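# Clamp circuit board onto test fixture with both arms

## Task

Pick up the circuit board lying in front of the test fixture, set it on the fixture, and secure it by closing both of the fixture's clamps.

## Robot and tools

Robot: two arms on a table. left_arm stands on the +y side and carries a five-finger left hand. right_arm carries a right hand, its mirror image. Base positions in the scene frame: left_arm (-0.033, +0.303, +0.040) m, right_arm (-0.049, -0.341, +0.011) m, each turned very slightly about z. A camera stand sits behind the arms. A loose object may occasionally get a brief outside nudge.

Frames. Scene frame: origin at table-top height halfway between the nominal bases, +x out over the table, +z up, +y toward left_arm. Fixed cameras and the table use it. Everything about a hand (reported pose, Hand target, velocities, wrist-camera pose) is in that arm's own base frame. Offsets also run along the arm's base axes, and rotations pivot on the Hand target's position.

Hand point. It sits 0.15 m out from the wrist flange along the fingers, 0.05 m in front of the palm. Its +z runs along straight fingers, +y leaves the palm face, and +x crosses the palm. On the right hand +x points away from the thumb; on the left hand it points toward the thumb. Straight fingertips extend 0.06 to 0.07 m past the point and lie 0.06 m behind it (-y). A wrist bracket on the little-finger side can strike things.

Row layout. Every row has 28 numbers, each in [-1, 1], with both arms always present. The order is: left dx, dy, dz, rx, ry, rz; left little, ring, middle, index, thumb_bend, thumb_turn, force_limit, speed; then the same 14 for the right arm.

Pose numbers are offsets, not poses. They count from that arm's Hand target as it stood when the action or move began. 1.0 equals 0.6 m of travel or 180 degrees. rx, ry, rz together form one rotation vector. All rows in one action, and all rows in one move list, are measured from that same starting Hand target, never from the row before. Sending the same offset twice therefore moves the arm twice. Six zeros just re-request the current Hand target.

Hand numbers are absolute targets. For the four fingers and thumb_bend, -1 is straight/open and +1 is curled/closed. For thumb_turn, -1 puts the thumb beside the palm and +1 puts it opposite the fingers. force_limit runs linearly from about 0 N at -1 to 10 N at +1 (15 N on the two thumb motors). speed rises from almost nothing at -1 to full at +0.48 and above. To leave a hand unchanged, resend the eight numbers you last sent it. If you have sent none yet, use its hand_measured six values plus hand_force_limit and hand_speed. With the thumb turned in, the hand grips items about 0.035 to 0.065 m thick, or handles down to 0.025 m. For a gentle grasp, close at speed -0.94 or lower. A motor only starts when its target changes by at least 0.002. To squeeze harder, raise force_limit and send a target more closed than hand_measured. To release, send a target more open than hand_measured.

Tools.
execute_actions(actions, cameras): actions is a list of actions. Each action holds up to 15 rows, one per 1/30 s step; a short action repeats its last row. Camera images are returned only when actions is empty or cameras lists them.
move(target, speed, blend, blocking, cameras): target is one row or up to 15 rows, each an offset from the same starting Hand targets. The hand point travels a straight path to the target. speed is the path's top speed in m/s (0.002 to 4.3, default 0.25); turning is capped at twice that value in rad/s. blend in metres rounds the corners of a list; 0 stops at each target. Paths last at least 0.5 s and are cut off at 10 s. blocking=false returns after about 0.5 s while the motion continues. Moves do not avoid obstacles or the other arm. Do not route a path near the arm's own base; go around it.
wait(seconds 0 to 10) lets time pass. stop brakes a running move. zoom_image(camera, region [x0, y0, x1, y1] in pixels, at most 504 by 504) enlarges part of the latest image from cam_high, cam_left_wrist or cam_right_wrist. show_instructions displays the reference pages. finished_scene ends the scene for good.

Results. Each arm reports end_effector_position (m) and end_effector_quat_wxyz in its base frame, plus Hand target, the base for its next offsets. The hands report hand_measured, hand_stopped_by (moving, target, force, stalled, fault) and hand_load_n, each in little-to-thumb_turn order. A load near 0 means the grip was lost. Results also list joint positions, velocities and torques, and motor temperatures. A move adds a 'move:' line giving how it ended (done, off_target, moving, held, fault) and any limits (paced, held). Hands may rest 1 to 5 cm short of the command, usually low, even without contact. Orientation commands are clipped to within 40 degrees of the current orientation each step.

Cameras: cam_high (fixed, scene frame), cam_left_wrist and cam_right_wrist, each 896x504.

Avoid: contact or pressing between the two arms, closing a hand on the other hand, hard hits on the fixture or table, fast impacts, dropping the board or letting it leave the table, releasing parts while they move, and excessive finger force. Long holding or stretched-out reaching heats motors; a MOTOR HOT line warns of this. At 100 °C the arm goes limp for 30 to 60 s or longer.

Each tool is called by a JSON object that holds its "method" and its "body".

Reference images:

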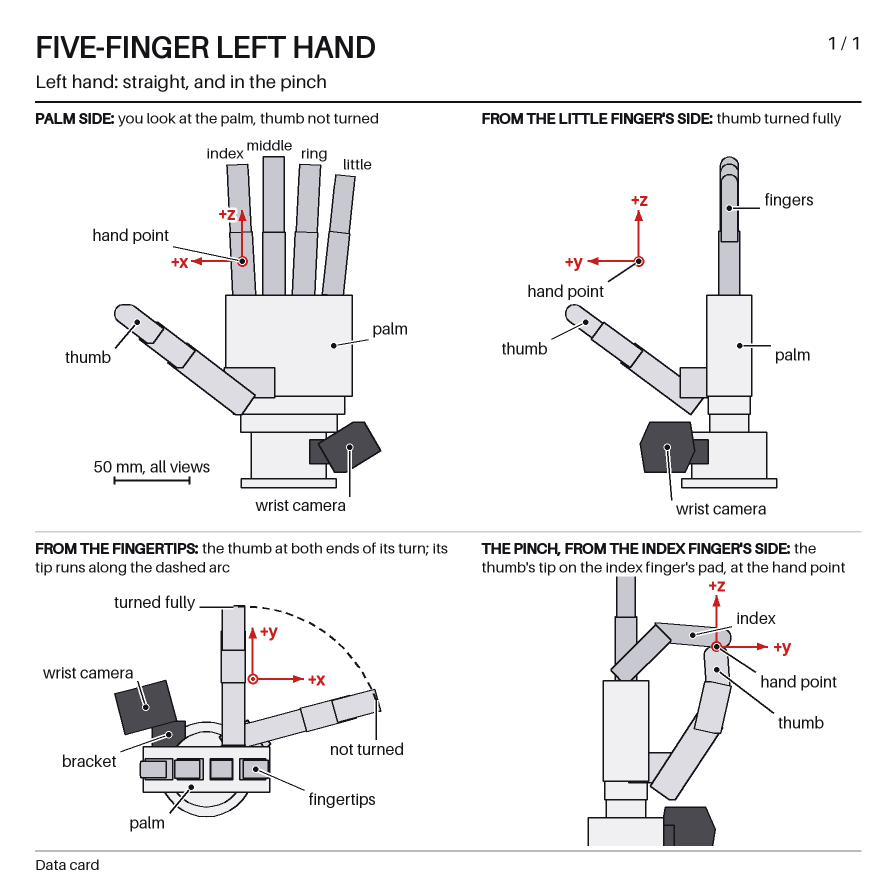

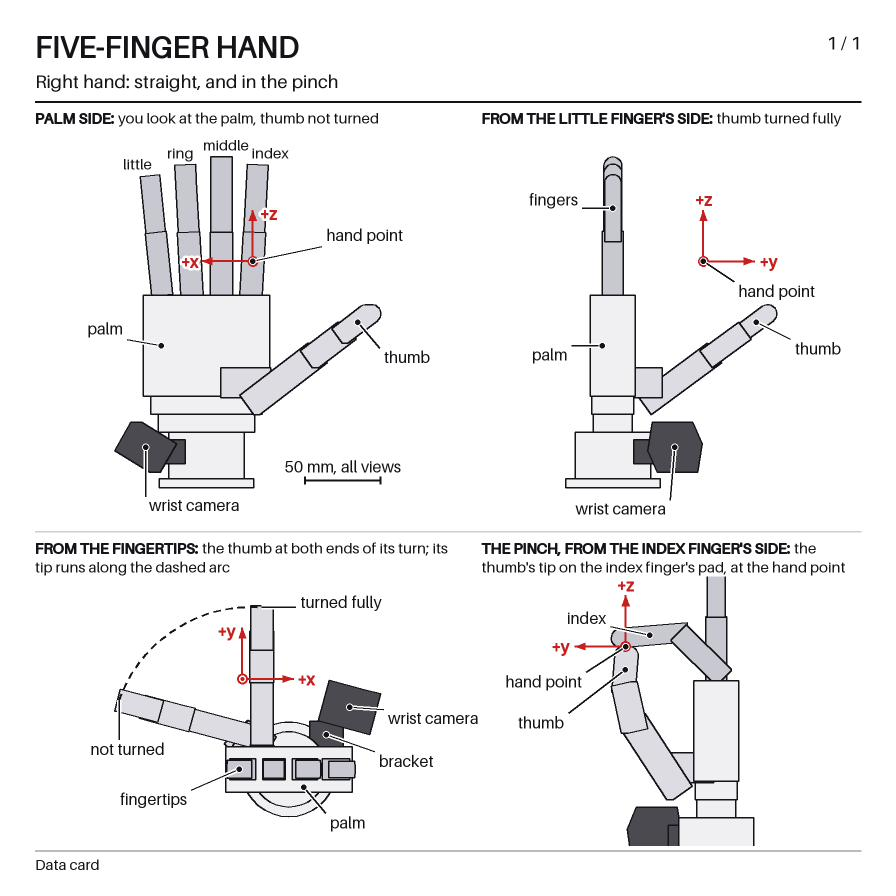

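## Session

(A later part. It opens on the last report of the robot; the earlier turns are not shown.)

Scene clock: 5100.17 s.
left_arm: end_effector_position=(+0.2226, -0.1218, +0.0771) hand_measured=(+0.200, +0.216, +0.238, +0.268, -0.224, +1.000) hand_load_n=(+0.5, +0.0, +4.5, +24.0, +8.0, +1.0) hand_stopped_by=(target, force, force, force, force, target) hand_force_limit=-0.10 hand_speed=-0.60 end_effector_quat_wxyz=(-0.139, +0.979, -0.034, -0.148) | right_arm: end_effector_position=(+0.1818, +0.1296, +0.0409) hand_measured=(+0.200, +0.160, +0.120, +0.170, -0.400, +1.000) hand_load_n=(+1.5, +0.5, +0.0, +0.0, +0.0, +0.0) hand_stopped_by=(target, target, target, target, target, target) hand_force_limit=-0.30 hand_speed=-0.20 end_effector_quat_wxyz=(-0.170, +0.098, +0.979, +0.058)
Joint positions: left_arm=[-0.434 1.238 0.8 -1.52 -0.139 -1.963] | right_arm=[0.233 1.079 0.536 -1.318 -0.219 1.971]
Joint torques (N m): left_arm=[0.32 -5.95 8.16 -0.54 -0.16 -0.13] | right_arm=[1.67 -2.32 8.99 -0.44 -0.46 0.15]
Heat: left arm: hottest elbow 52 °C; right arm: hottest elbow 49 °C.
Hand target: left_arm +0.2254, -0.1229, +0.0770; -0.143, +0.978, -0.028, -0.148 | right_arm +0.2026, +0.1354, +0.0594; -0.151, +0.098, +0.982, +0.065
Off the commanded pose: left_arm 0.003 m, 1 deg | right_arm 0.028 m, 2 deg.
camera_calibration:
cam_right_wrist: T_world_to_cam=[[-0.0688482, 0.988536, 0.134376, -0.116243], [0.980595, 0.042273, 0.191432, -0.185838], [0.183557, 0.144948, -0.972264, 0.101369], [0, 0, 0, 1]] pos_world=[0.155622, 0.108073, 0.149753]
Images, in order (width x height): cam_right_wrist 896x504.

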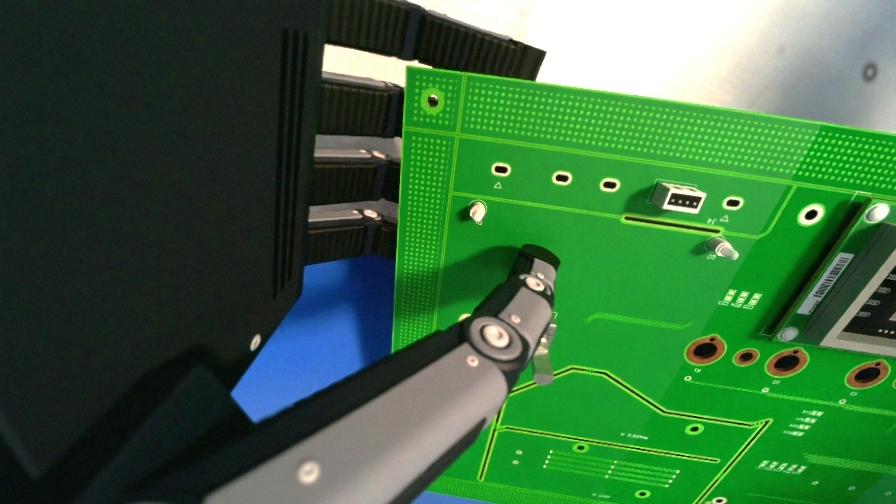

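{"method": "execute_actions", "body": {"actions": [[[0,0,0,0,0,0,0.2,0.62,0.62,0.62,0.35,1,-0.1,-0.6,0,0,0,0,0,0,0.2,0.16,0.12,0.17,0.35,1,-0.3,-0.3]],[[0,0,0,0,0,0,0.2,0.62,0.62,0.62,0.35,1,-0.1,-0.6,0,0,0,0,0,0,0.2,0.16,0.12,0.17,0.35,1,-0.3,-0.3]],[[0,0,0,0,0,0,0.2,0.62,0.62,0.62,0.35,1,-0.1,-0.6,0,0,0,0,0,0,0.2,0.16,0.12,0.17,0.35,1,-0.3,-0.3]]], "cameras": ["cam_right_wrist"]}}

Scene clock: 5111.03 s.
left_arm: end_effector_position=(+0.2226, -0.1217, +0.0771) hand_measured=(+0.200, +0.216, +0.238, +0.268, -0.224, +1.000) hand_load_n=(+0.0, +0.0, +4.5, +25.0, +8.0, +1.5) hand_stopped_by=(target, force, force, force, force, target) hand_force_limit=-0.10 hand_speed=-0.60 end_effector_quat_wxyz=(-0.139, +0.979, -0.033, -0.148) | right_arm: end_effector_position=(+0.1824, +0.1297, +0.0416) hand_measured=(+0.200, +0.160, +0.120, +0.170, -0.074, +1.000) hand_load_n=(+2.0, +2.0, +0.0, +0.0, +3.5, +0.0) hand_stopped_by=(target, target, target, target, force, target) hand_force_limit=-0.30 hand_speed=-0.30 end_effector_quat_wxyz=(-0.170, +0.098, +0.979, +0.058)
Joint positions: left_arm=[-0.434 1.238 0.8 -1.52 -0.139 -1.964] | right_arm=[0.233 1.079 0.538 -1.32 -0.219 1.971]
Joint torques (N m): left_arm=[0.44 -5.95 8.16 -0.57 -0.16 -0.12] | right_arm=[1.67 -2.32 8.85 -0.4 -0.46 0.15]
Heat: left arm: hottest elbow 51 °C; right arm: hottest elbow 49 °C.
Hand target: left_arm +0.2254, -0.1229, +0.0770; -0.143, +0.978, -0.028, -0.148 | right_arm +0.2026, +0.1354, +0.0594; -0.151, +0.098, +0.981, +0.065
Off the commanded pose: left_arm 0.003 m, 1 deg | right_arm 0.028 m, 2 deg.
camera_calibration:
cam_right_wrist: T_world_to_cam=[[-0.0689923, 0.988505, 0.134526, -0.116392], [0.980453, 0.0422792, 0.192159, -0.186654], [0.184263, 0.145154, -0.9721, 0.101768], [0, 0, 0, 1]] pos_world=[0.156223, 0.108174, 0.150453]
Images, in order (width x height): cam_right_wrist 896x504.

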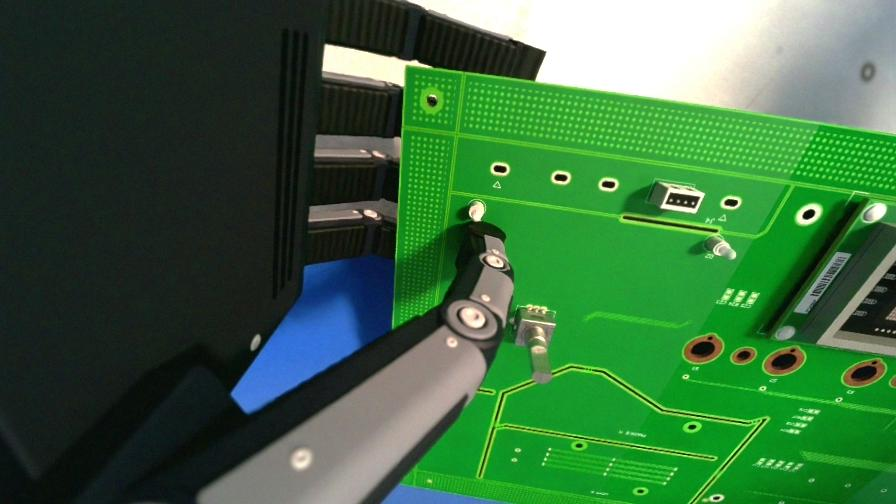

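{"method": "execute_actions", "body": {"actions": [[[0,0,0,0,0,0,0.2,0.62,0.62,0.62,0.35,1,-0.1,-0.6,0,0,0,0,0,0,0.2,0.6,0.6,0.6,0.35,1,-0.1,-0.6]],[[0,0,0,0,0,0,0.2,0.62,0.62,0.62,0.35,1,-0.1,-0.6,0,0,0,0,0,0,0.2,0.6,0.6,0.6,0.35,1,-0.1,-0.6]],[[0,0,0,0,0,0,0.2,0.62,0.62,0.62,0.35,1,-0.1,-0.6,0,0,0,0,0,0,0.2,0.6,0.6,0.6,0.35,1,-0.1,-0.6]]], "cameras": ["cam_right_wrist", "cam_left_wrist"]}}

Scene clock: 5117.83 s.
left_arm: end_effector_position=(+0.2227, -0.1215, +0.0769) hand_measured=(+0.200, +0.216, +0.238, +0.268, -0.224, +1.000) hand_load_n=(+0.0, +0.0, +4.5, +25.5, +7.5, +1.0) hand_stopped_by=(target, force, force, force, force, target) hand_force_limit=-0.10 hand_speed=-0.60 end_effector_quat_wxyz=(-0.140, +0.978, -0.033, -0.148) | right_arm: end_effector_position=(+0.1825, +0.1298, +0.0417) hand_measured=(+0.200, +0.192, +0.222, +0.230, -0.074, +1.000) hand_load_n=(+0.0, +2.0, +19.0, +16.5, +8.0, +0.0) hand_stopped_by=(target, force, force, force, force, target) hand_force_limit=-0.10 hand_speed=-0.60 end_effector_quat_wxyz=(-0.170, +0.098, +0.979, +0.058)
Joint positions: left_arm=[-0.434 1.239 0.8 -1.52 -0.14 -1.965] | right_arm=[0.233 1.079 0.539 -1.32 -0.219 1.971]
Joint torques (N m): left_arm=[0.32 -6.01 8.14 -0.57 -0.13 -0.11] | right_arm=[1.67 -2.32 8.83 -0.4 -0.46 0.15]
Heat: left arm: hottest elbow 51 °C; right arm: hottest elbow 50 °C.
Hand target: left_arm +0.2254, -0.1229, +0.0770; -0.143, +0.978, -0.028, -0.148 | right_arm +0.2026, +0.1354, +0.0594; -0.151, +0.098, +0.981, +0.065
Off the commanded pose: left_arm 0.003 m, 1 deg | right_arm 0.027 m, 2 deg.
camera_calibration:
cam_left_wrist: T_world_to_cam=[[0.333716, 0.921499, 0.198678, 0.0193062], [0.926303, -0.359662, 0.112274, -0.253292], [0.174917, 0.146569, -0.973613, 0.170368], [0, 0, 0, 1]] pos_world=[0.198382, -0.133861, 0.190475]
cam_right_wrist: T_world_to_cam=[[-0.0689923, 0.988505, 0.134526, -0.116398], [0.980453, 0.0422792, 0.192159, -0.186771], [0.184263, 0.145154, -0.9721, 0.101846], [0, 0, 0, 1]] pos_world=[0.156323, 0.108174, 0.150553]
Images, in order (width x height): cam_left_wrist 896x504, cam_right_wrist 896x504.

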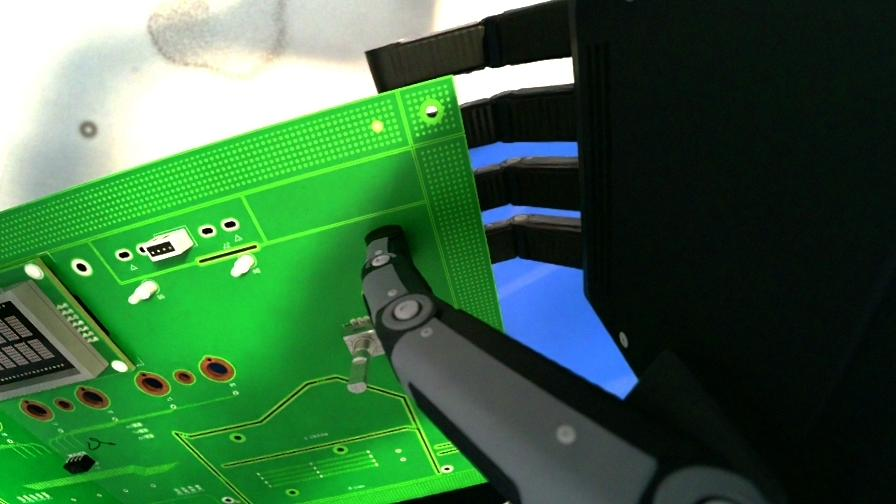

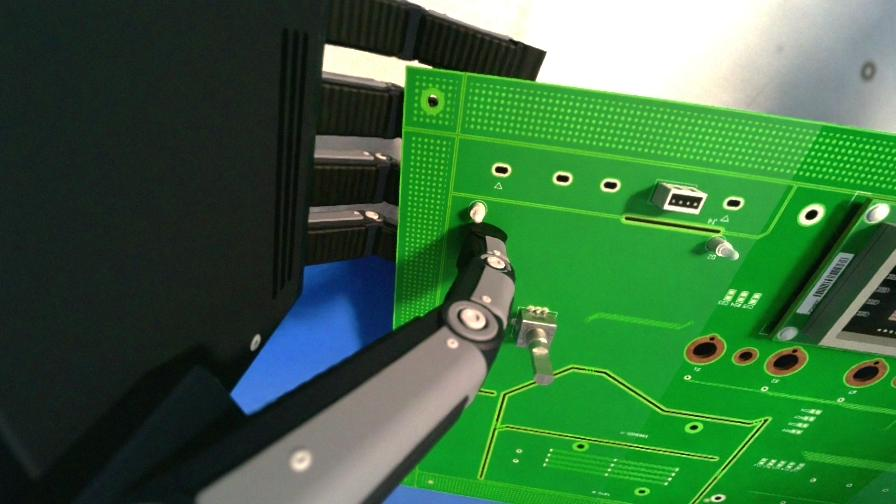

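{"method": "execute_actions", "body": {"actions": []}}

Scene clock: 5143.73 s.
left_arm: end_effector_position=(+0.2227, -0.1215, +0.0769) hand_measured=(+0.200, +0.216, +0.238, +0.268, -0.224, +1.000) hand_load_n=(+0.0, +0.0, +4.0, +25.5, +7.5, +1.0) hand_stopped_by=(target, force, force, force, force, target) hand_force_limit=-0.10 hand_speed=-0.60 end_effector_quat_wxyz=(-0.140, +0.978, -0.033, -0.148) | right_arm: end_effector_position=(+0.1825, +0.1298, +0.0417) hand_measured=(+0.200, +0.192, +0.222, +0.230, -0.074, +1.000) hand_load_n=(+0.0, +2.0, +18.5, +16.0, +8.0, +0.0) hand_stopped_by=(target, force, force, force, force, target) hand_force_limit=-0.10 hand_speed=-0.60 end_effector_quat_wxyz=(-0.170, +0.098, +0.979, +0.058)
Joint positions: left_arm=[-0.434 1.239 0.8 -1.52 -0.14 -1.965] | right_arm=[0.233 1.079 0.539 -1.32 -0.219 1.971]
Joint velocities: within noise
Joint torques (N m): left_arm=[0.38 -6.01 8.16 -0.54 -0.12 -0.11] | right_arm=[1.61 -2.32 8.83 -0.39 -0.46 0.15]
Motor temperatures (°C): left_arm=[22 21 50 20 22 22] | right_arm=[21 25 53 24 22 23]
Heat: left arm: hottest elbow 50 °C; right arm: hottest elbow 53 °C.
Hand target: left_arm +0.2254, -0.1229, +0.0770; -0.143, +0.978, -0.028, -0.148 | right_arm +0.2026, +0.1354, +0.0594; -0.151, +0.098, +0.981, +0.065
Off the commanded pose: left_arm 0.003 m, 1 deg | right_arm 0.027 m, 2 deg.
camera_calibration:
cam_left_wrist: T_world_to_cam=[[0.333716, 0.921499, 0.198678, 0.0193062], [0.926303, -0.359662, 0.112274, -0.253292], [0.174917, 0.146569, -0.973613, 0.170368], [0, 0, 0, 1]] pos_world=[0.198382, -0.133861, 0.190475]
cam_right_wrist: T_world_to_cam=[[-0.0689923, 0.988505, 0.134526, -0.116398], [0.980453, 0.0422792, 0.192159, -0.186771], [0.184263, 0.145154, -0.9721, 0.101846], [0, 0, 0, 1]] pos_world=[0.156323, 0.108174, 0.150553]

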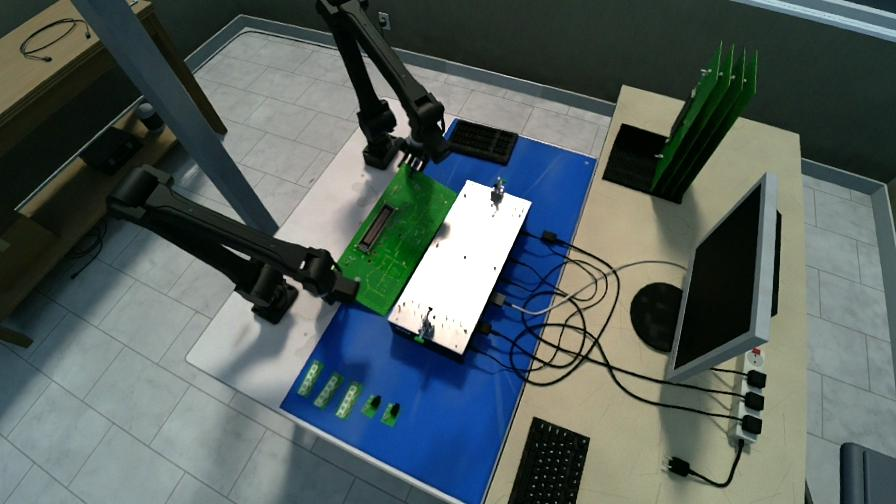

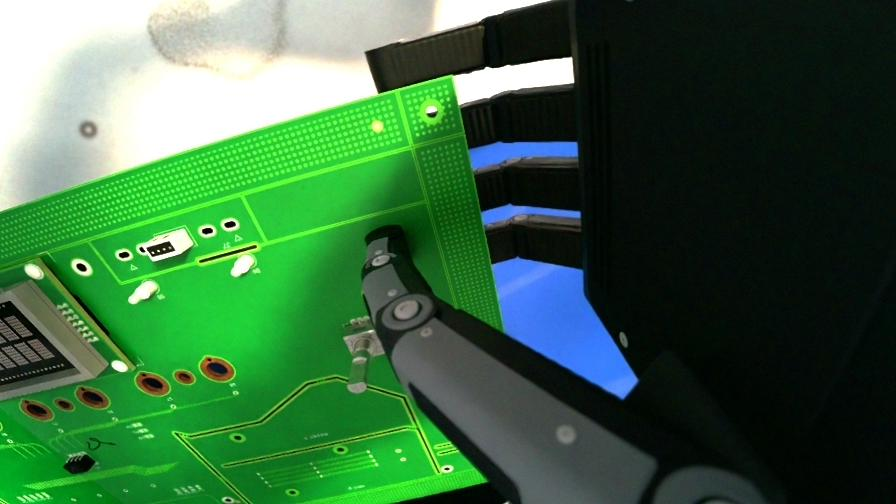

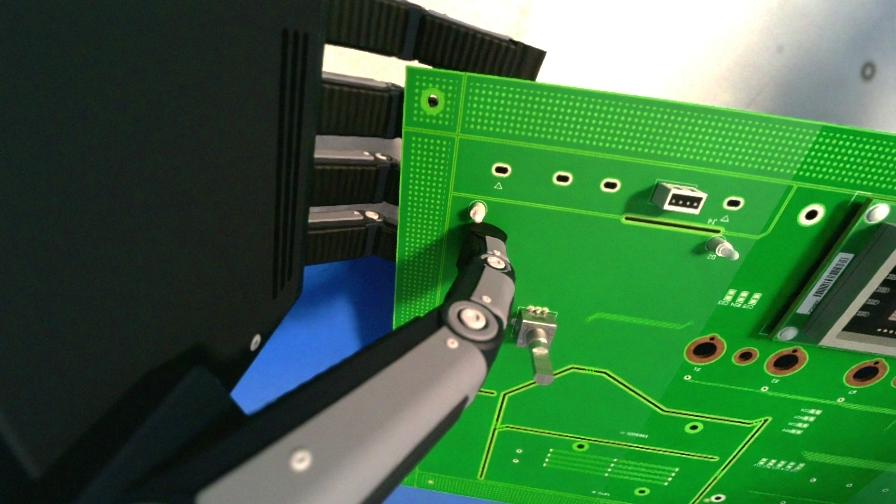

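{"method": "move", "body": {"target": [0,0,0.05,0,0,0,0.2,0.62,0.62,0.62,0.35,1,-0.1,-0.6,0,0,0.04,0,0,0,0.2,0.6,0.6,0.6,0.35,1,-0.1,-0.6], "speed": 0.05, "cameras": ["all"]}}

Scene clock: 5154.77 s.
left_arm: end_effector_position=(+0.2131, -0.1189, +0.0887) hand_measured=(+0.200, +0.216, +0.238, +0.268, -0.224, +1.000) hand_load_n=(+0.0, +2.0, +6.0, +24.0, +8.0, +1.0) hand_stopped_by=(target, force, force, force, force, target) hand_force_limit=-0.10 hand_speed=-0.60 end_effector_quat_wxyz=(-0.144, +0.974, -0.030, -0.169) | right_arm: end_effector_position=(+0.1783, +0.1299, +0.0602) hand_measured=(+0.200, +0.192, +0.222, +0.230, -0.074, +1.000) hand_load_n=(+0.0, +0.0, +19.5, +17.5, +8.0, +0.0) hand_stopped_by=(target, force, force, force, force, target) hand_force_limit=-0.10 hand_speed=-0.60 end_effector_quat_wxyz=(-0.180, +0.097, +0.977, +0.055)
Joint positions: left_arm=[-0.434 1.232 0.82 -1.59 -0.13 -1.971] | right_arm=[0.237 1.051 0.575 -1.405 -0.22 1.971]
Joint torques (N m): left_arm=[0.38 -8 11 -1.57 -0.47 -0.06] | right_arm=[1.26 -3.08 9.61 -0.36 -0.43 0.16]
Heat: left arm: hottest elbow 51 °C; right arm: hottest elbow 53 °C.
Hand target: left_arm +0.2252, -0.1228, +0.1069; -0.143, +0.978, -0.028, -0.148 | right_arm +0.2026, +0.1354, +0.0833; -0.151, +0.098, +0.981, +0.065
Off the commanded pose: left_arm 0.022 m, 3 deg | right_arm 0.034 m, 4 deg.
move: off_target (left_arm, right_arm)
camera_calibration:
cam_left_wrist: T_world_to_cam=[[0.333436, 0.922279, 0.195505, 0.0181606], [0.93332, -0.35221, 0.0697342, -0.24168], [0.133173, 0.159216, -0.97822, 0.193993], [0, 0, 0, 1]] pos_world=[0.193675, -0.132758, 0.20307]
cam_right_wrist: T_world_to_cam=[[-0.0708736, 0.988737, 0.131815, -0.118858], [0.984034, 0.0476755, 0.171478, -0.186295], [0.163263, 0.141864, -0.97633, 0.124987], [0, 0, 0, 1]] pos_world=[0.154491, 0.10867, 0.169641]

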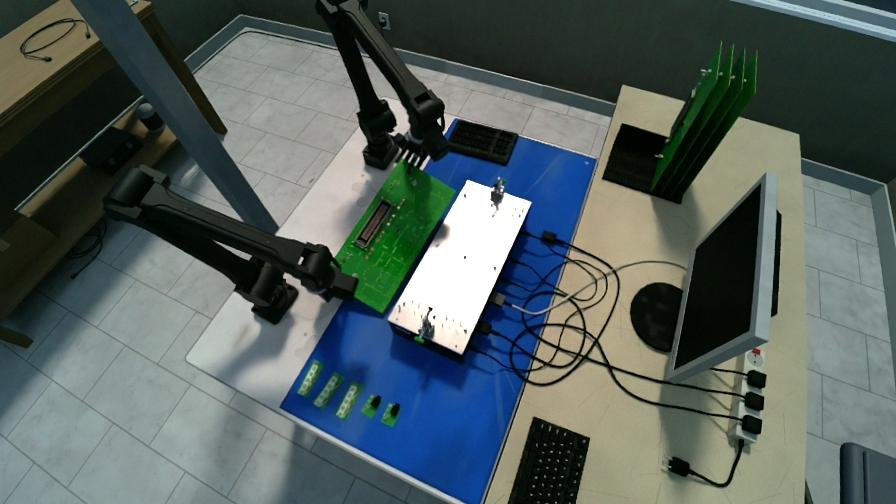

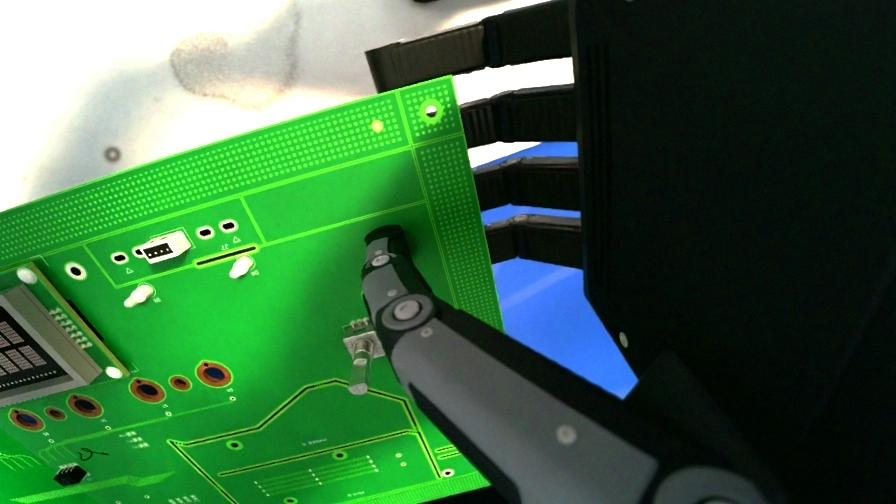

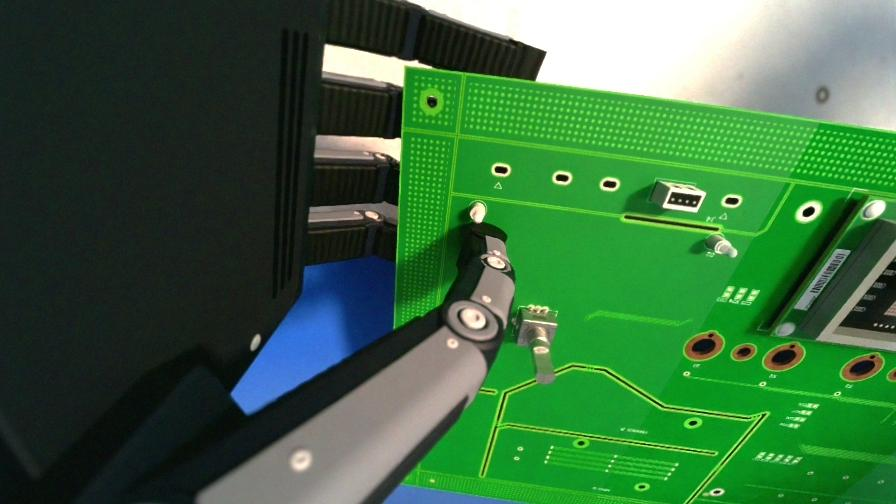

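{"method": "zoom_image", "body": {"camera": "cam_high", "region": [300, 140, 500, 340]}}

{"method": "zoom_image", "body": {"camera": "cam_right_wrist", "region": [380, 50, 800, 504]}}

Scaled by 2.520.

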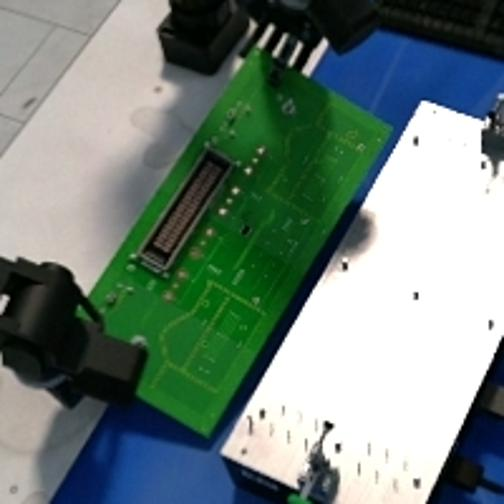

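Scaled by 1.110.

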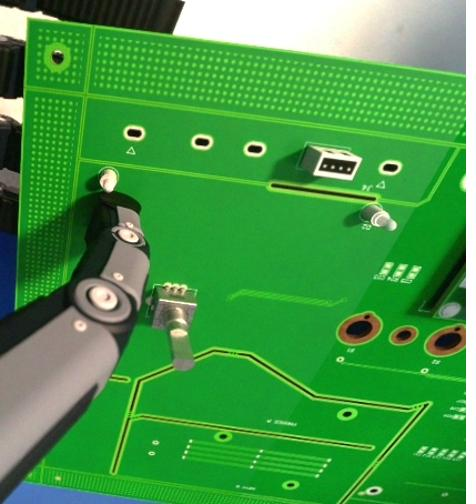

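{"method": "execute_actions", "body": {"actions": [], "cameras": ["cam_high"]}}

{"method": "zoom_image", "body": {"camera": "cam_high", "region": [380, 290, 480, 370]}}

{"method": "zoom_image", "body": {"camera": "cam_high", "region": [460, 160, 540, 224]}}

Scene clock: 5180.90 s.
left_arm: end_effector_position=(+0.2131, -0.1189, +0.0887) hand_measured=(+0.200, +0.216, +0.238, +0.268, -0.224, +1.000) hand_load_n=(+0.0, +2.0, +6.5, +24.0, +8.0, +1.0) hand_stopped_by=(target, force, force, force, force, target) hand_force_limit=-0.10 hand_speed=-0.60 end_effector_quat_wxyz=(-0.144, +0.974, -0.030, -0.169) | right_arm: end_effector_position=(+0.1783, +0.1299, +0.0602) hand_measured=(+0.200, +0.192, +0.222, +0.230, -0.074, +1.000) hand_load_n=(+0.0, +0.0, +20.0, +17.5, +8.0, +0.0) hand_stopped_by=(target, force, force, force, force, target) hand_force_limit=-0.10 hand_speed=-0.60 end_effector_quat_wxyz=(-0.180, +0.097, +0.977, +0.055)
Joint positions: left_arm=[-0.434 1.232 0.82 -1.59 -0.13 -1.971] | right_arm=[0.237 1.051 0.575 -1.405 -0.22 1.971]
Joint velocities: within noise
Joint torques (N m): left_arm=[0.38 -8.12 11 -1.55 -0.47 -0.07] | right_arm=[1.32 -3.08 9.61 -0.36 -0.43 0.16]
Motor temperatures (°C): left_arm=[22 21 56 21 22 22] | right_arm=[21 25 53 24 22 23]
Heat: left arm: hottest elbow 56 °C; right arm: hottest elbow 53 °C.
Hand target: left_arm +0.2252, -0.1228, +0.1069; -0.143, +0.978, -0.028, -0.148 | right_arm +0.2026, +0.1354, +0.0833; -0.151, +0.098, +0.981, +0.065
Off the commanded pose: left_arm 0.022 m, 3 deg | right_arm 0.034 m, 4 deg.
Images, in order (width x height): cam_high 896x504.

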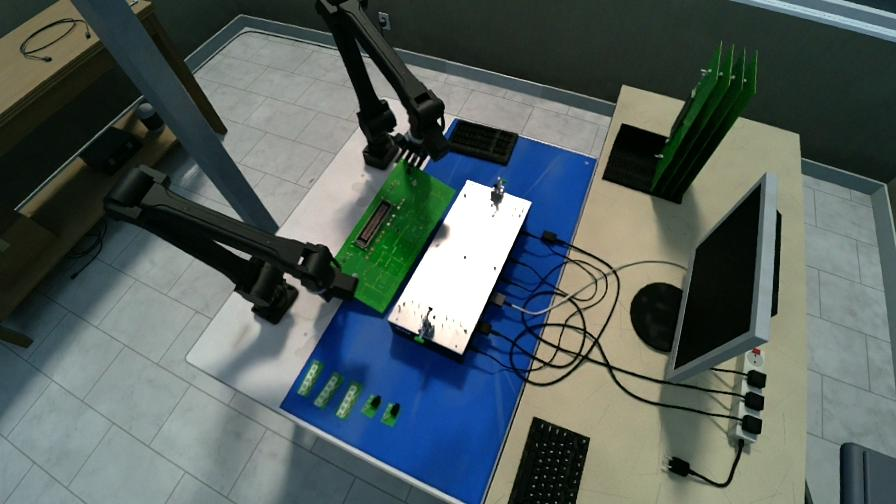

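Scaled by 5.040.

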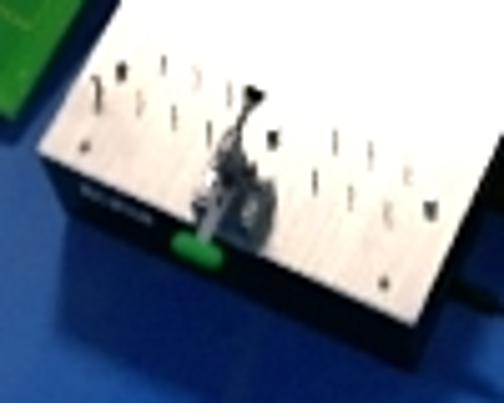

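Scaled by 6.300.

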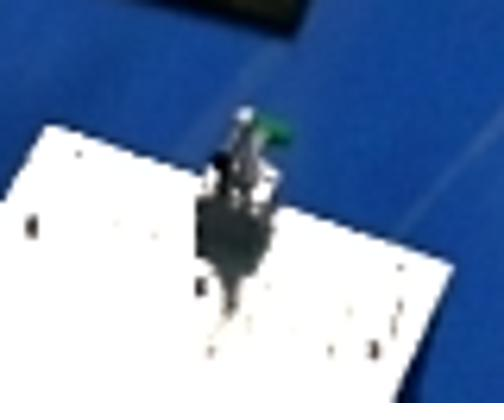

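{"method": "zoom_image", "body": {"camera": "cam_high", "region": [480, 160, 520, 200]}}

{"method": "zoom_image", "body": {"camera": "cam_high", "region": [408, 300, 448, 350]}}

Scaled by 12.600.

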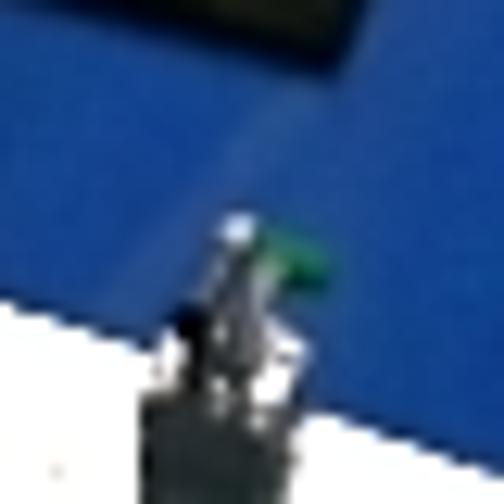

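Scaled by 10.080.

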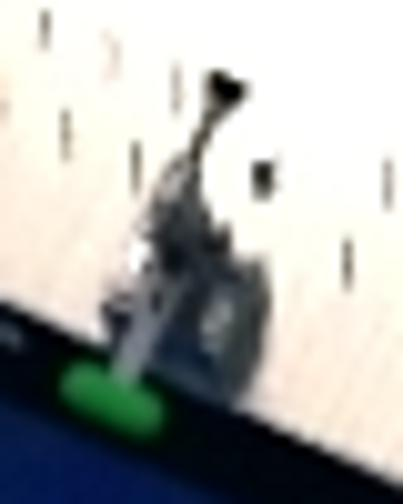

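{"method": "move", "body": {"target": [0,0,0.05,-0.001,-0.022,-0.0036,0.2,0.62,0.62,0.62,0.35,1,-0.1,-0.6,0,0,0.05,-0.001,-0.025,-0.004,0.2,0.6,0.6,0.6,0.35,1,-0.1,-0.6], "speed": 0.05, "cameras": ["all"]}}

Scene clock: 5239.93 s.
left_arm: end_effector_position=(+0.2143, -0.1175, +0.1172) hand_measured=(+0.200, +0.216, +0.238, +0.268, -0.224, +1.000) hand_load_n=(+0.0, +2.5, +6.5, +23.5, +7.5, +1.0) hand_stopped_by=(target, force, force, force, force, target) hand_force_limit=-0.10 hand_speed=-0.60 end_effector_quat_wxyz=(-0.144, +0.980, -0.028, -0.137) | right_arm: end_effector_position=(+0.1792, +0.1308, +0.0877) hand_measured=(+0.200, +0.192, +0.222, +0.230, -0.074, +1.000) hand_load_n=(+0.0, +0.0, +19.0, +19.0, +8.5, +0.0) hand_stopped_by=(target, force, force, force, force, target) hand_force_limit=-0.10 hand_speed=-0.60 end_effector_quat_wxyz=(-0.143, +0.097, +0.983, +0.061)
Joint positions: left_arm=[-0.447 1.151 0.848 -1.64 -0.15 -1.989] | right_arm=[0.255 0.94 0.597 -1.459 -0.212 1.999]
Joint torques (N m): left_arm=[-0.32 -7.24 11.77 -1.37 -0.54 -0.06] | right_arm=[1.55 -2.02 10.36 -0.16 -0.2 0.25]
Motor temperatures (°C): left_arm=[22 21 60 21 22 22] | right_arm=[21 25 55 24 22 23]
Heat: left arm: hottest elbow 60 °C; right arm: hottest elbow 55 °C.
Hand target: left_arm +0.2253, -0.1228, +0.1370; -0.143, +0.983, -0.029, -0.113 | right_arm +0.2026, +0.1354, +0.1134; -0.112, +0.102, +0.986, +0.068
Off the commanded pose: left_arm 0.023 m, 3 deg | right_arm 0.035 m, 4 deg.
move: off_target (left_arm, right_arm)
camera_calibration:
cam_left_wrist: T_world_to_cam=[[0.323333, 0.92157, 0.214861, 0.0107281], [0.925227, -0.355515, 0.132528, -0.250253], [0.19852, 0.155945, -0.967611, 0.205861], [0, 0, 0, 1]] pos_world=[0.187204, -0.130958, 0.230054]
cam_right_wrist: T_world_to_cam=[[-0.0747872, 0.988747, 0.129565, -0.12241], [0.968499, 0.0410717, 0.245605, -0.194759], [0.23752, 0.143852, -0.960672, 0.136671], [0, 0, 0, 1]] pos_world=[0.147007, 0.109371, 0.19499]

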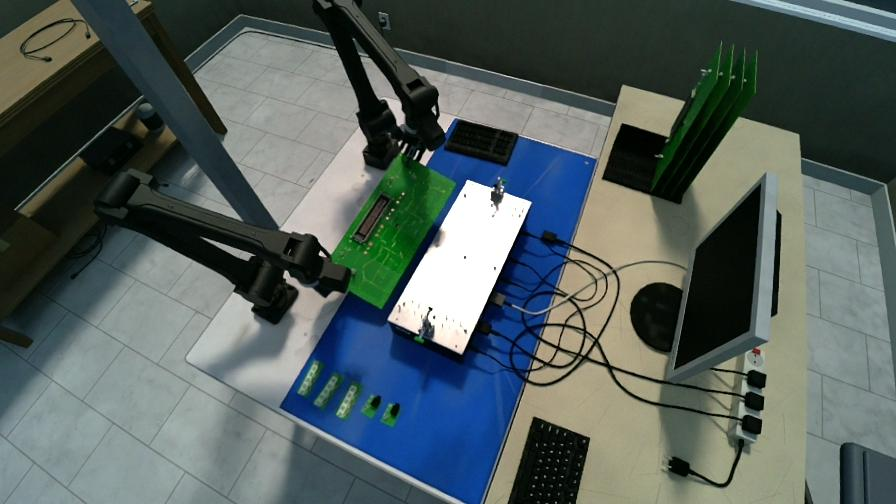

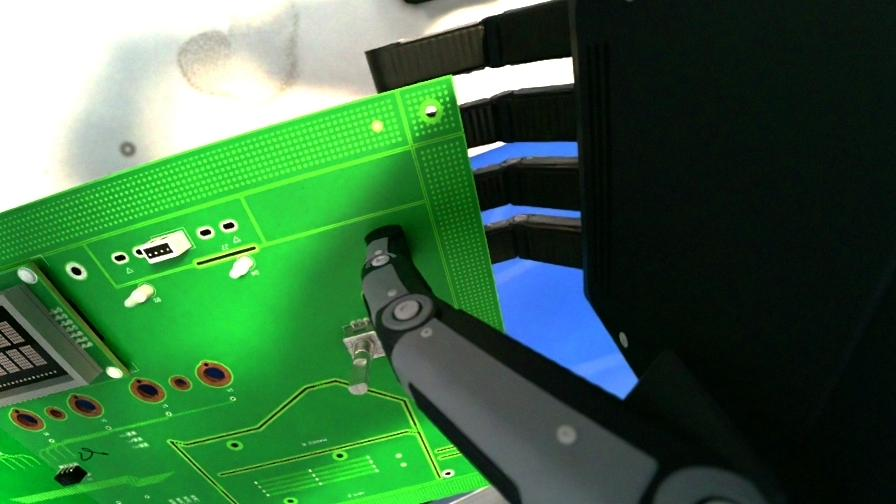

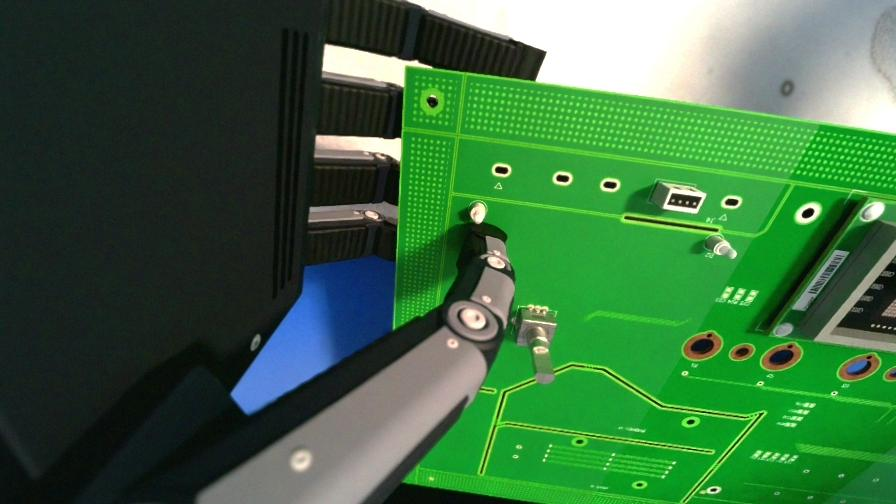

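{"method": "move", "body": {"target": [0,0,0.017,-0.049,-0.036,0,0.2,0.62,0.62,0.62,0.35,1,-0.1,-0.6,0,-0.007,0.1,-0.049,-0.036,0,0.2,0.6,0.6,0.6,0.35,1,-0.1,-0.6], "speed": 0.06, "cameras": ["all"]}}

Scene clock: 5258.63 s.
left_arm: end_effector_position=(+0.2187, -0.1226, +0.1378) hand_measured=(+0.200, +0.216, +0.238, +0.268, -0.224, +1.000) hand_load_n=(+0.0, +0.0, +5.5, +23.0, +8.0, +1.5) hand_stopped_by=(target, force, force, force, force, target) hand_force_limit=-0.10 hand_speed=-0.60 end_effector_quat_wxyz=(-0.078, +0.994, -0.025, -0.074) | right_arm: end_effector_position=(+0.1890, +0.1232, +0.1453) hand_measured=(+0.200, +0.192, +0.222, +0.230, -0.074, +1.000) hand_load_n=(+0.0, +1.0, +17.0, +18.5, +8.0, +0.5) hand_stopped_by=(target, force, force, force, force, target) hand_force_limit=-0.10 hand_speed=-0.60 end_effector_quat_wxyz=(-0.085, +0.091, +0.992, +0.005)
Joint positions: left_arm=[-0.397 1.011 0.817 -1.573 -0.09 -1.927] | right_arm=[0.346 0.853 0.735 -1.603 -0.081 2.092]
Joint torques (N m): left_arm=[1.96 -6.12 9.5 0.46 -0.07 0.25] | right_arm=[2.32 -1.49 10.67 -0.14 -0.14 0.1]
Motor temperatures (°C): left_arm=[22 21 61 21 22 22] | right_arm=[21 25 56 24 22 23]
Heat: left arm: hottest elbow 61 °C; right arm: hottest elbow 56 °C.
Hand target: left_arm +0.2254, -0.1229, +0.1472; -0.069, +0.996, -0.029, -0.055 | right_arm +0.2025, +0.1312, +0.1733; -0.048, +0.106, +0.993, -0.002
Off the commanded pose: left_arm 0.011 m, 3 deg | right_arm 0.032 m, 5 deg.
joint sent to its limit (right arm) — joint 6 (wrist roll), upper limit. The joint targets are off in orientation, not in position.
move: off_target (left_arm, right_arm)
camera_calibration:
cam_left_wrist: T_world_to_cam=[[0.296274, 0.946963, 0.124432, 0.0310334], [0.901338, -0.320308, 0.291536, -0.271162], [0.31593, 0.0257804, -0.948432, 0.181509], [0, 0, 0, 1]] pos_world=[0.177871, -0.120922, 0.247341]
cam_right_wrist: T_world_to_cam=[[-0.105745, 0.994393, 0.000417591, -0.097757], [0.935603, 0.099351, 0.338787, -0.232603], [0.336846, 0.0362157, -0.940863, 0.182338], [0, 0, 0, 1]] pos_world=[0.145867, 0.113715, 0.250399]

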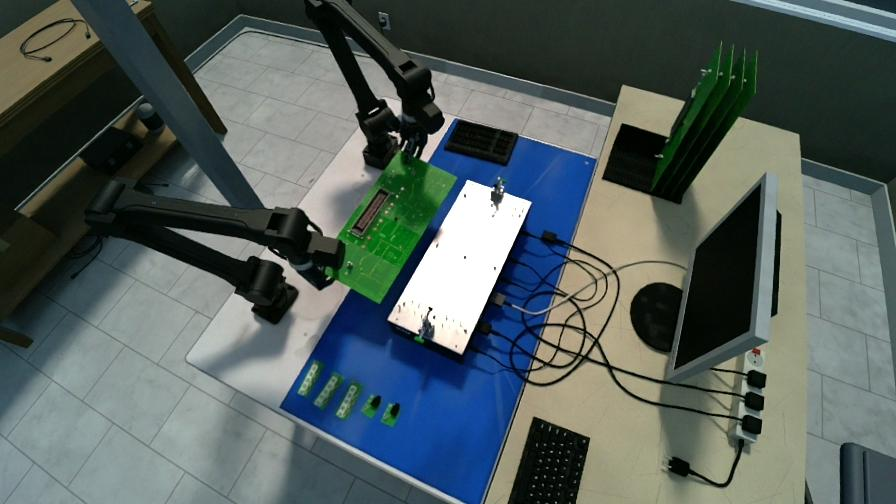

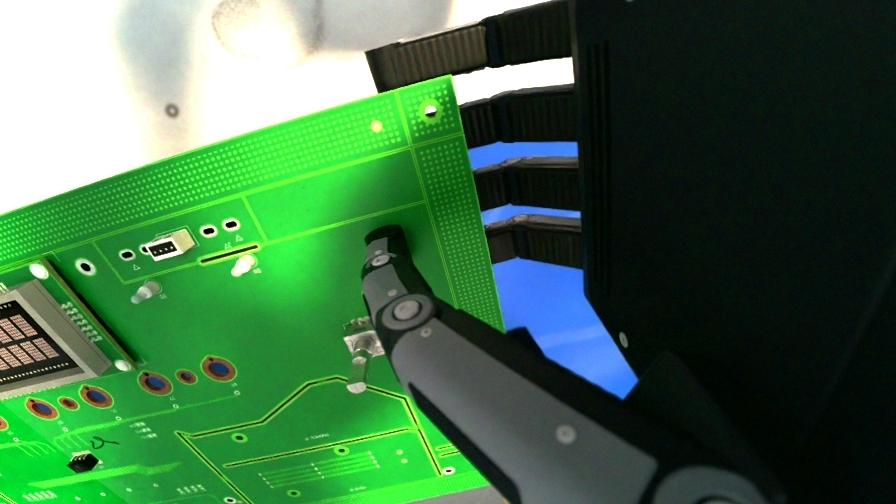

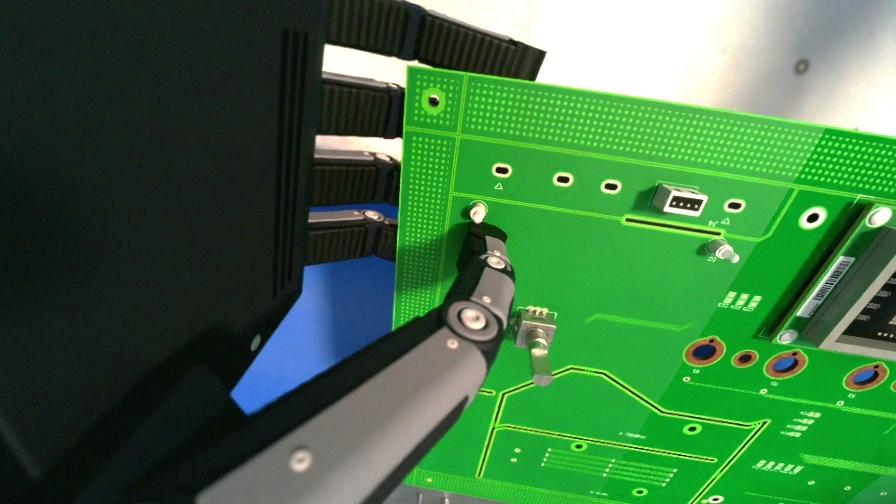

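{"method": "move", "body": {"target": [0.134,0.0368,0,-0.017,0,0.0156,0.2,0.62,0.62,0.62,0.35,1,-0.1,-0.6,0.166,0.0383,0.033,-0.017,0,0.0156,0.2,0.6,0.6,0.6,0.35,1,-0.1,-0.6], "speed": 0.06, "cameras": ["all"]}}

Scene clock: 5278.60 s.
left_arm: end_effector_position=(+0.2830, -0.0981, +0.1273) hand_measured=(+0.200, +0.216, +0.238, +0.268, -0.224, +1.000) hand_load_n=(+0.0, +0.0, +6.0, +24.0, +8.5, +1.5) hand_stopped_by=(target, force, force, force, force, target) hand_force_limit=-0.10 hand_speed=-0.60 end_effector_quat_wxyz=(-0.048, +0.995, +0.000, -0.083) | right_arm: end_effector_position=(+0.2784, +0.1450, +0.1674) hand_measured=(+0.200, +0.192, +0.222, +0.230, -0.074, +1.000) hand_load_n=(+0.0, +1.5, +16.5, +17.5, +8.0, -0.5) hand_stopped_by=(target, force, force, force, force, target) hand_force_limit=-0.10 hand_speed=-0.60 end_effector_quat_wxyz=(-0.082, +0.071, +0.993, -0.039)
Joint positions: left_arm=[-0.196 1.17 0.894 -1.476 -0.063 -1.772] | right_arm=[0.362 1.148 0.984 -1.589 0.002 2.077]
Joint torques (N m): left_arm=[1.73 -6.18 13.26 0.18 0.06 0.24] | right_arm=[1.73 -4.89 10.7 0.58 -0.03 0.23]
Motor temperatures (°C): left_arm=[22 21 57 20 22 22] | right_arm=[21 25 60 24 22 23]
Heat: left arm: hottest elbow 57 °C; right arm: hottest elbow 60 °C.
Hand target: left_arm +0.3058, -0.1008, +0.1472; -0.041, +0.998, -0.006, -0.056 | right_arm +0.3022, +0.1541, +0.1932; -0.045, +0.083, +0.995, -0.030
Off the commanded pose: left_arm 0.030 m, 3 deg | right_arm 0.036 m, 5 deg.
joint sent to its limit (right arm) — joint 6 (wrist roll), upper limit. The joint targets still meet the commanded pose.
move: off_target (left_arm, right_arm)
camera_calibration:
cam_left_wrist: T_world_to_cam=[[0.245434, 0.966969, 0.0687897, 0.0135246], [0.920937, -0.254732, 0.294935, -0.317747], [0.302716, -0.00903619, -0.953038, 0.151461], [0, 0, 0, 1]] pos_world=[0.243456, -0.0926495, 0.237132]
cam_right_wrist: T_world_to_cam=[[-0.150852, 0.985052, -0.0831589, -0.0820356], [0.930086, 0.169928, 0.325676, -0.332417], [0.334939, -0.0282159, -0.941817, 0.182187], [0, 0, 0, 1]] pos_world=[0.235779, 0.142437, 0.273025]

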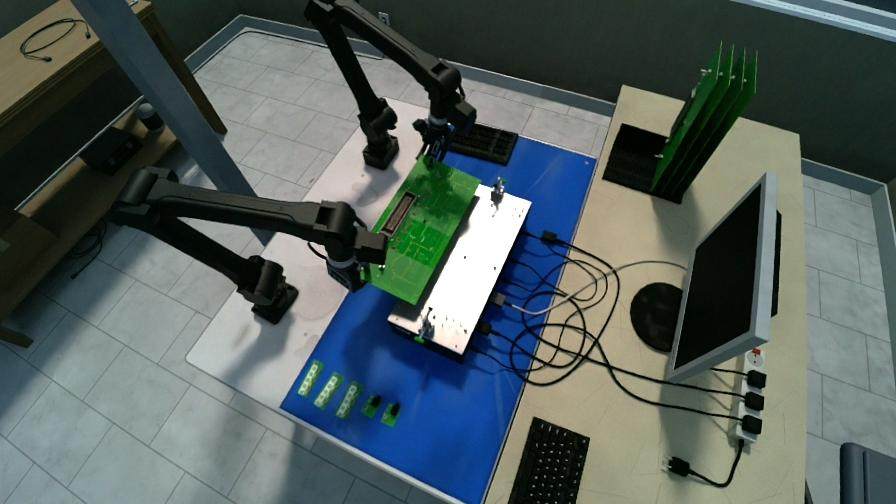

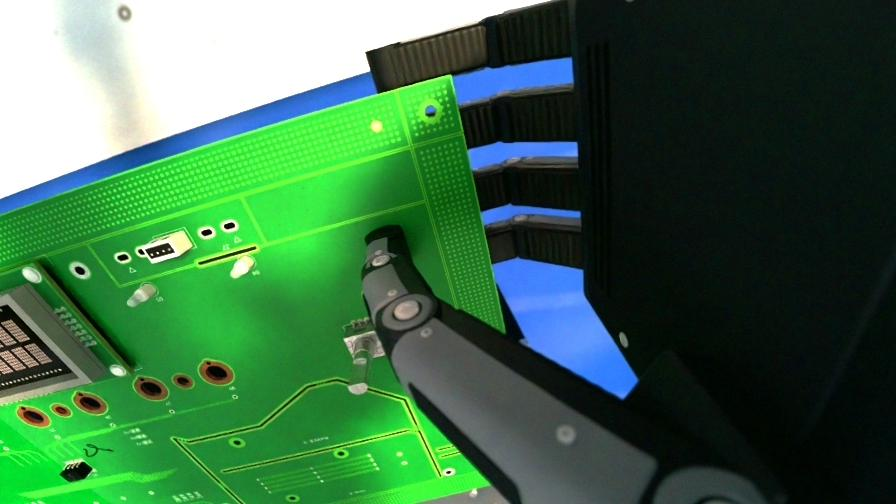

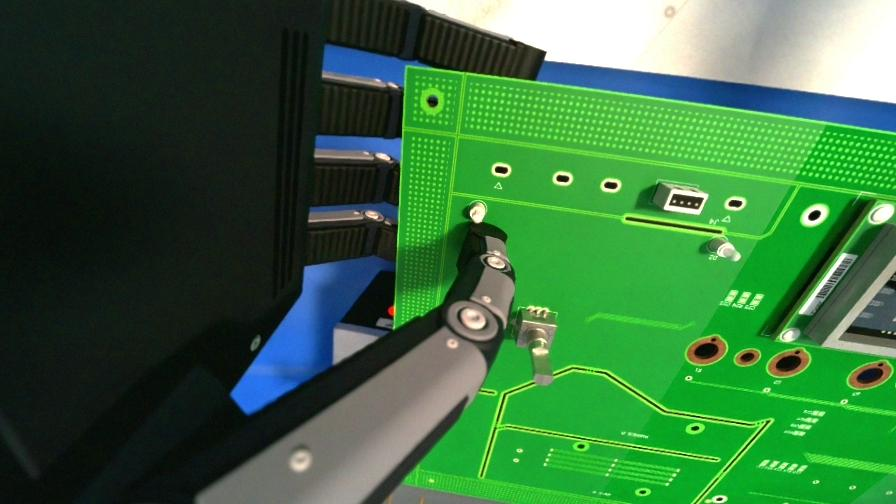

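{"method": "zoom_image", "body": {"camera": "cam_high", "region": [460, 150, 530, 210]}}

{"method": "zoom_image", "body": {"camera": "cam_high", "region": [390, 270, 470, 350]}}

{"method": "zoom_image", "body": {"camera": "cam_left_wrist", "region": [400, 250, 650, 450]}}

Scaled by 7.200.

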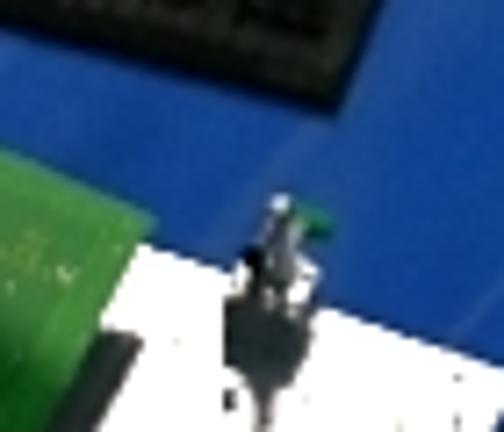

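Scaled by 6.300.

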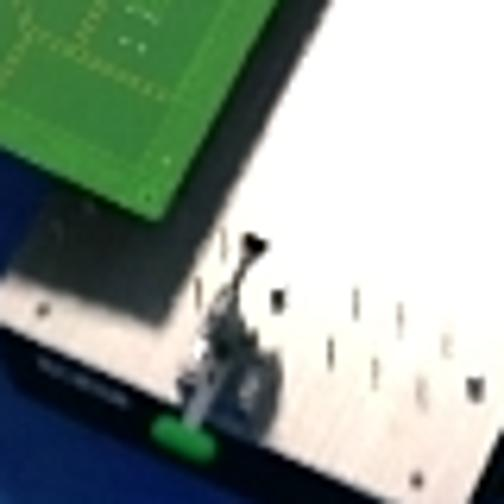

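Scaled by 2.016.

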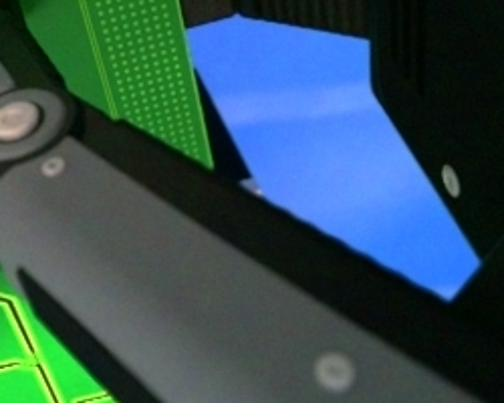

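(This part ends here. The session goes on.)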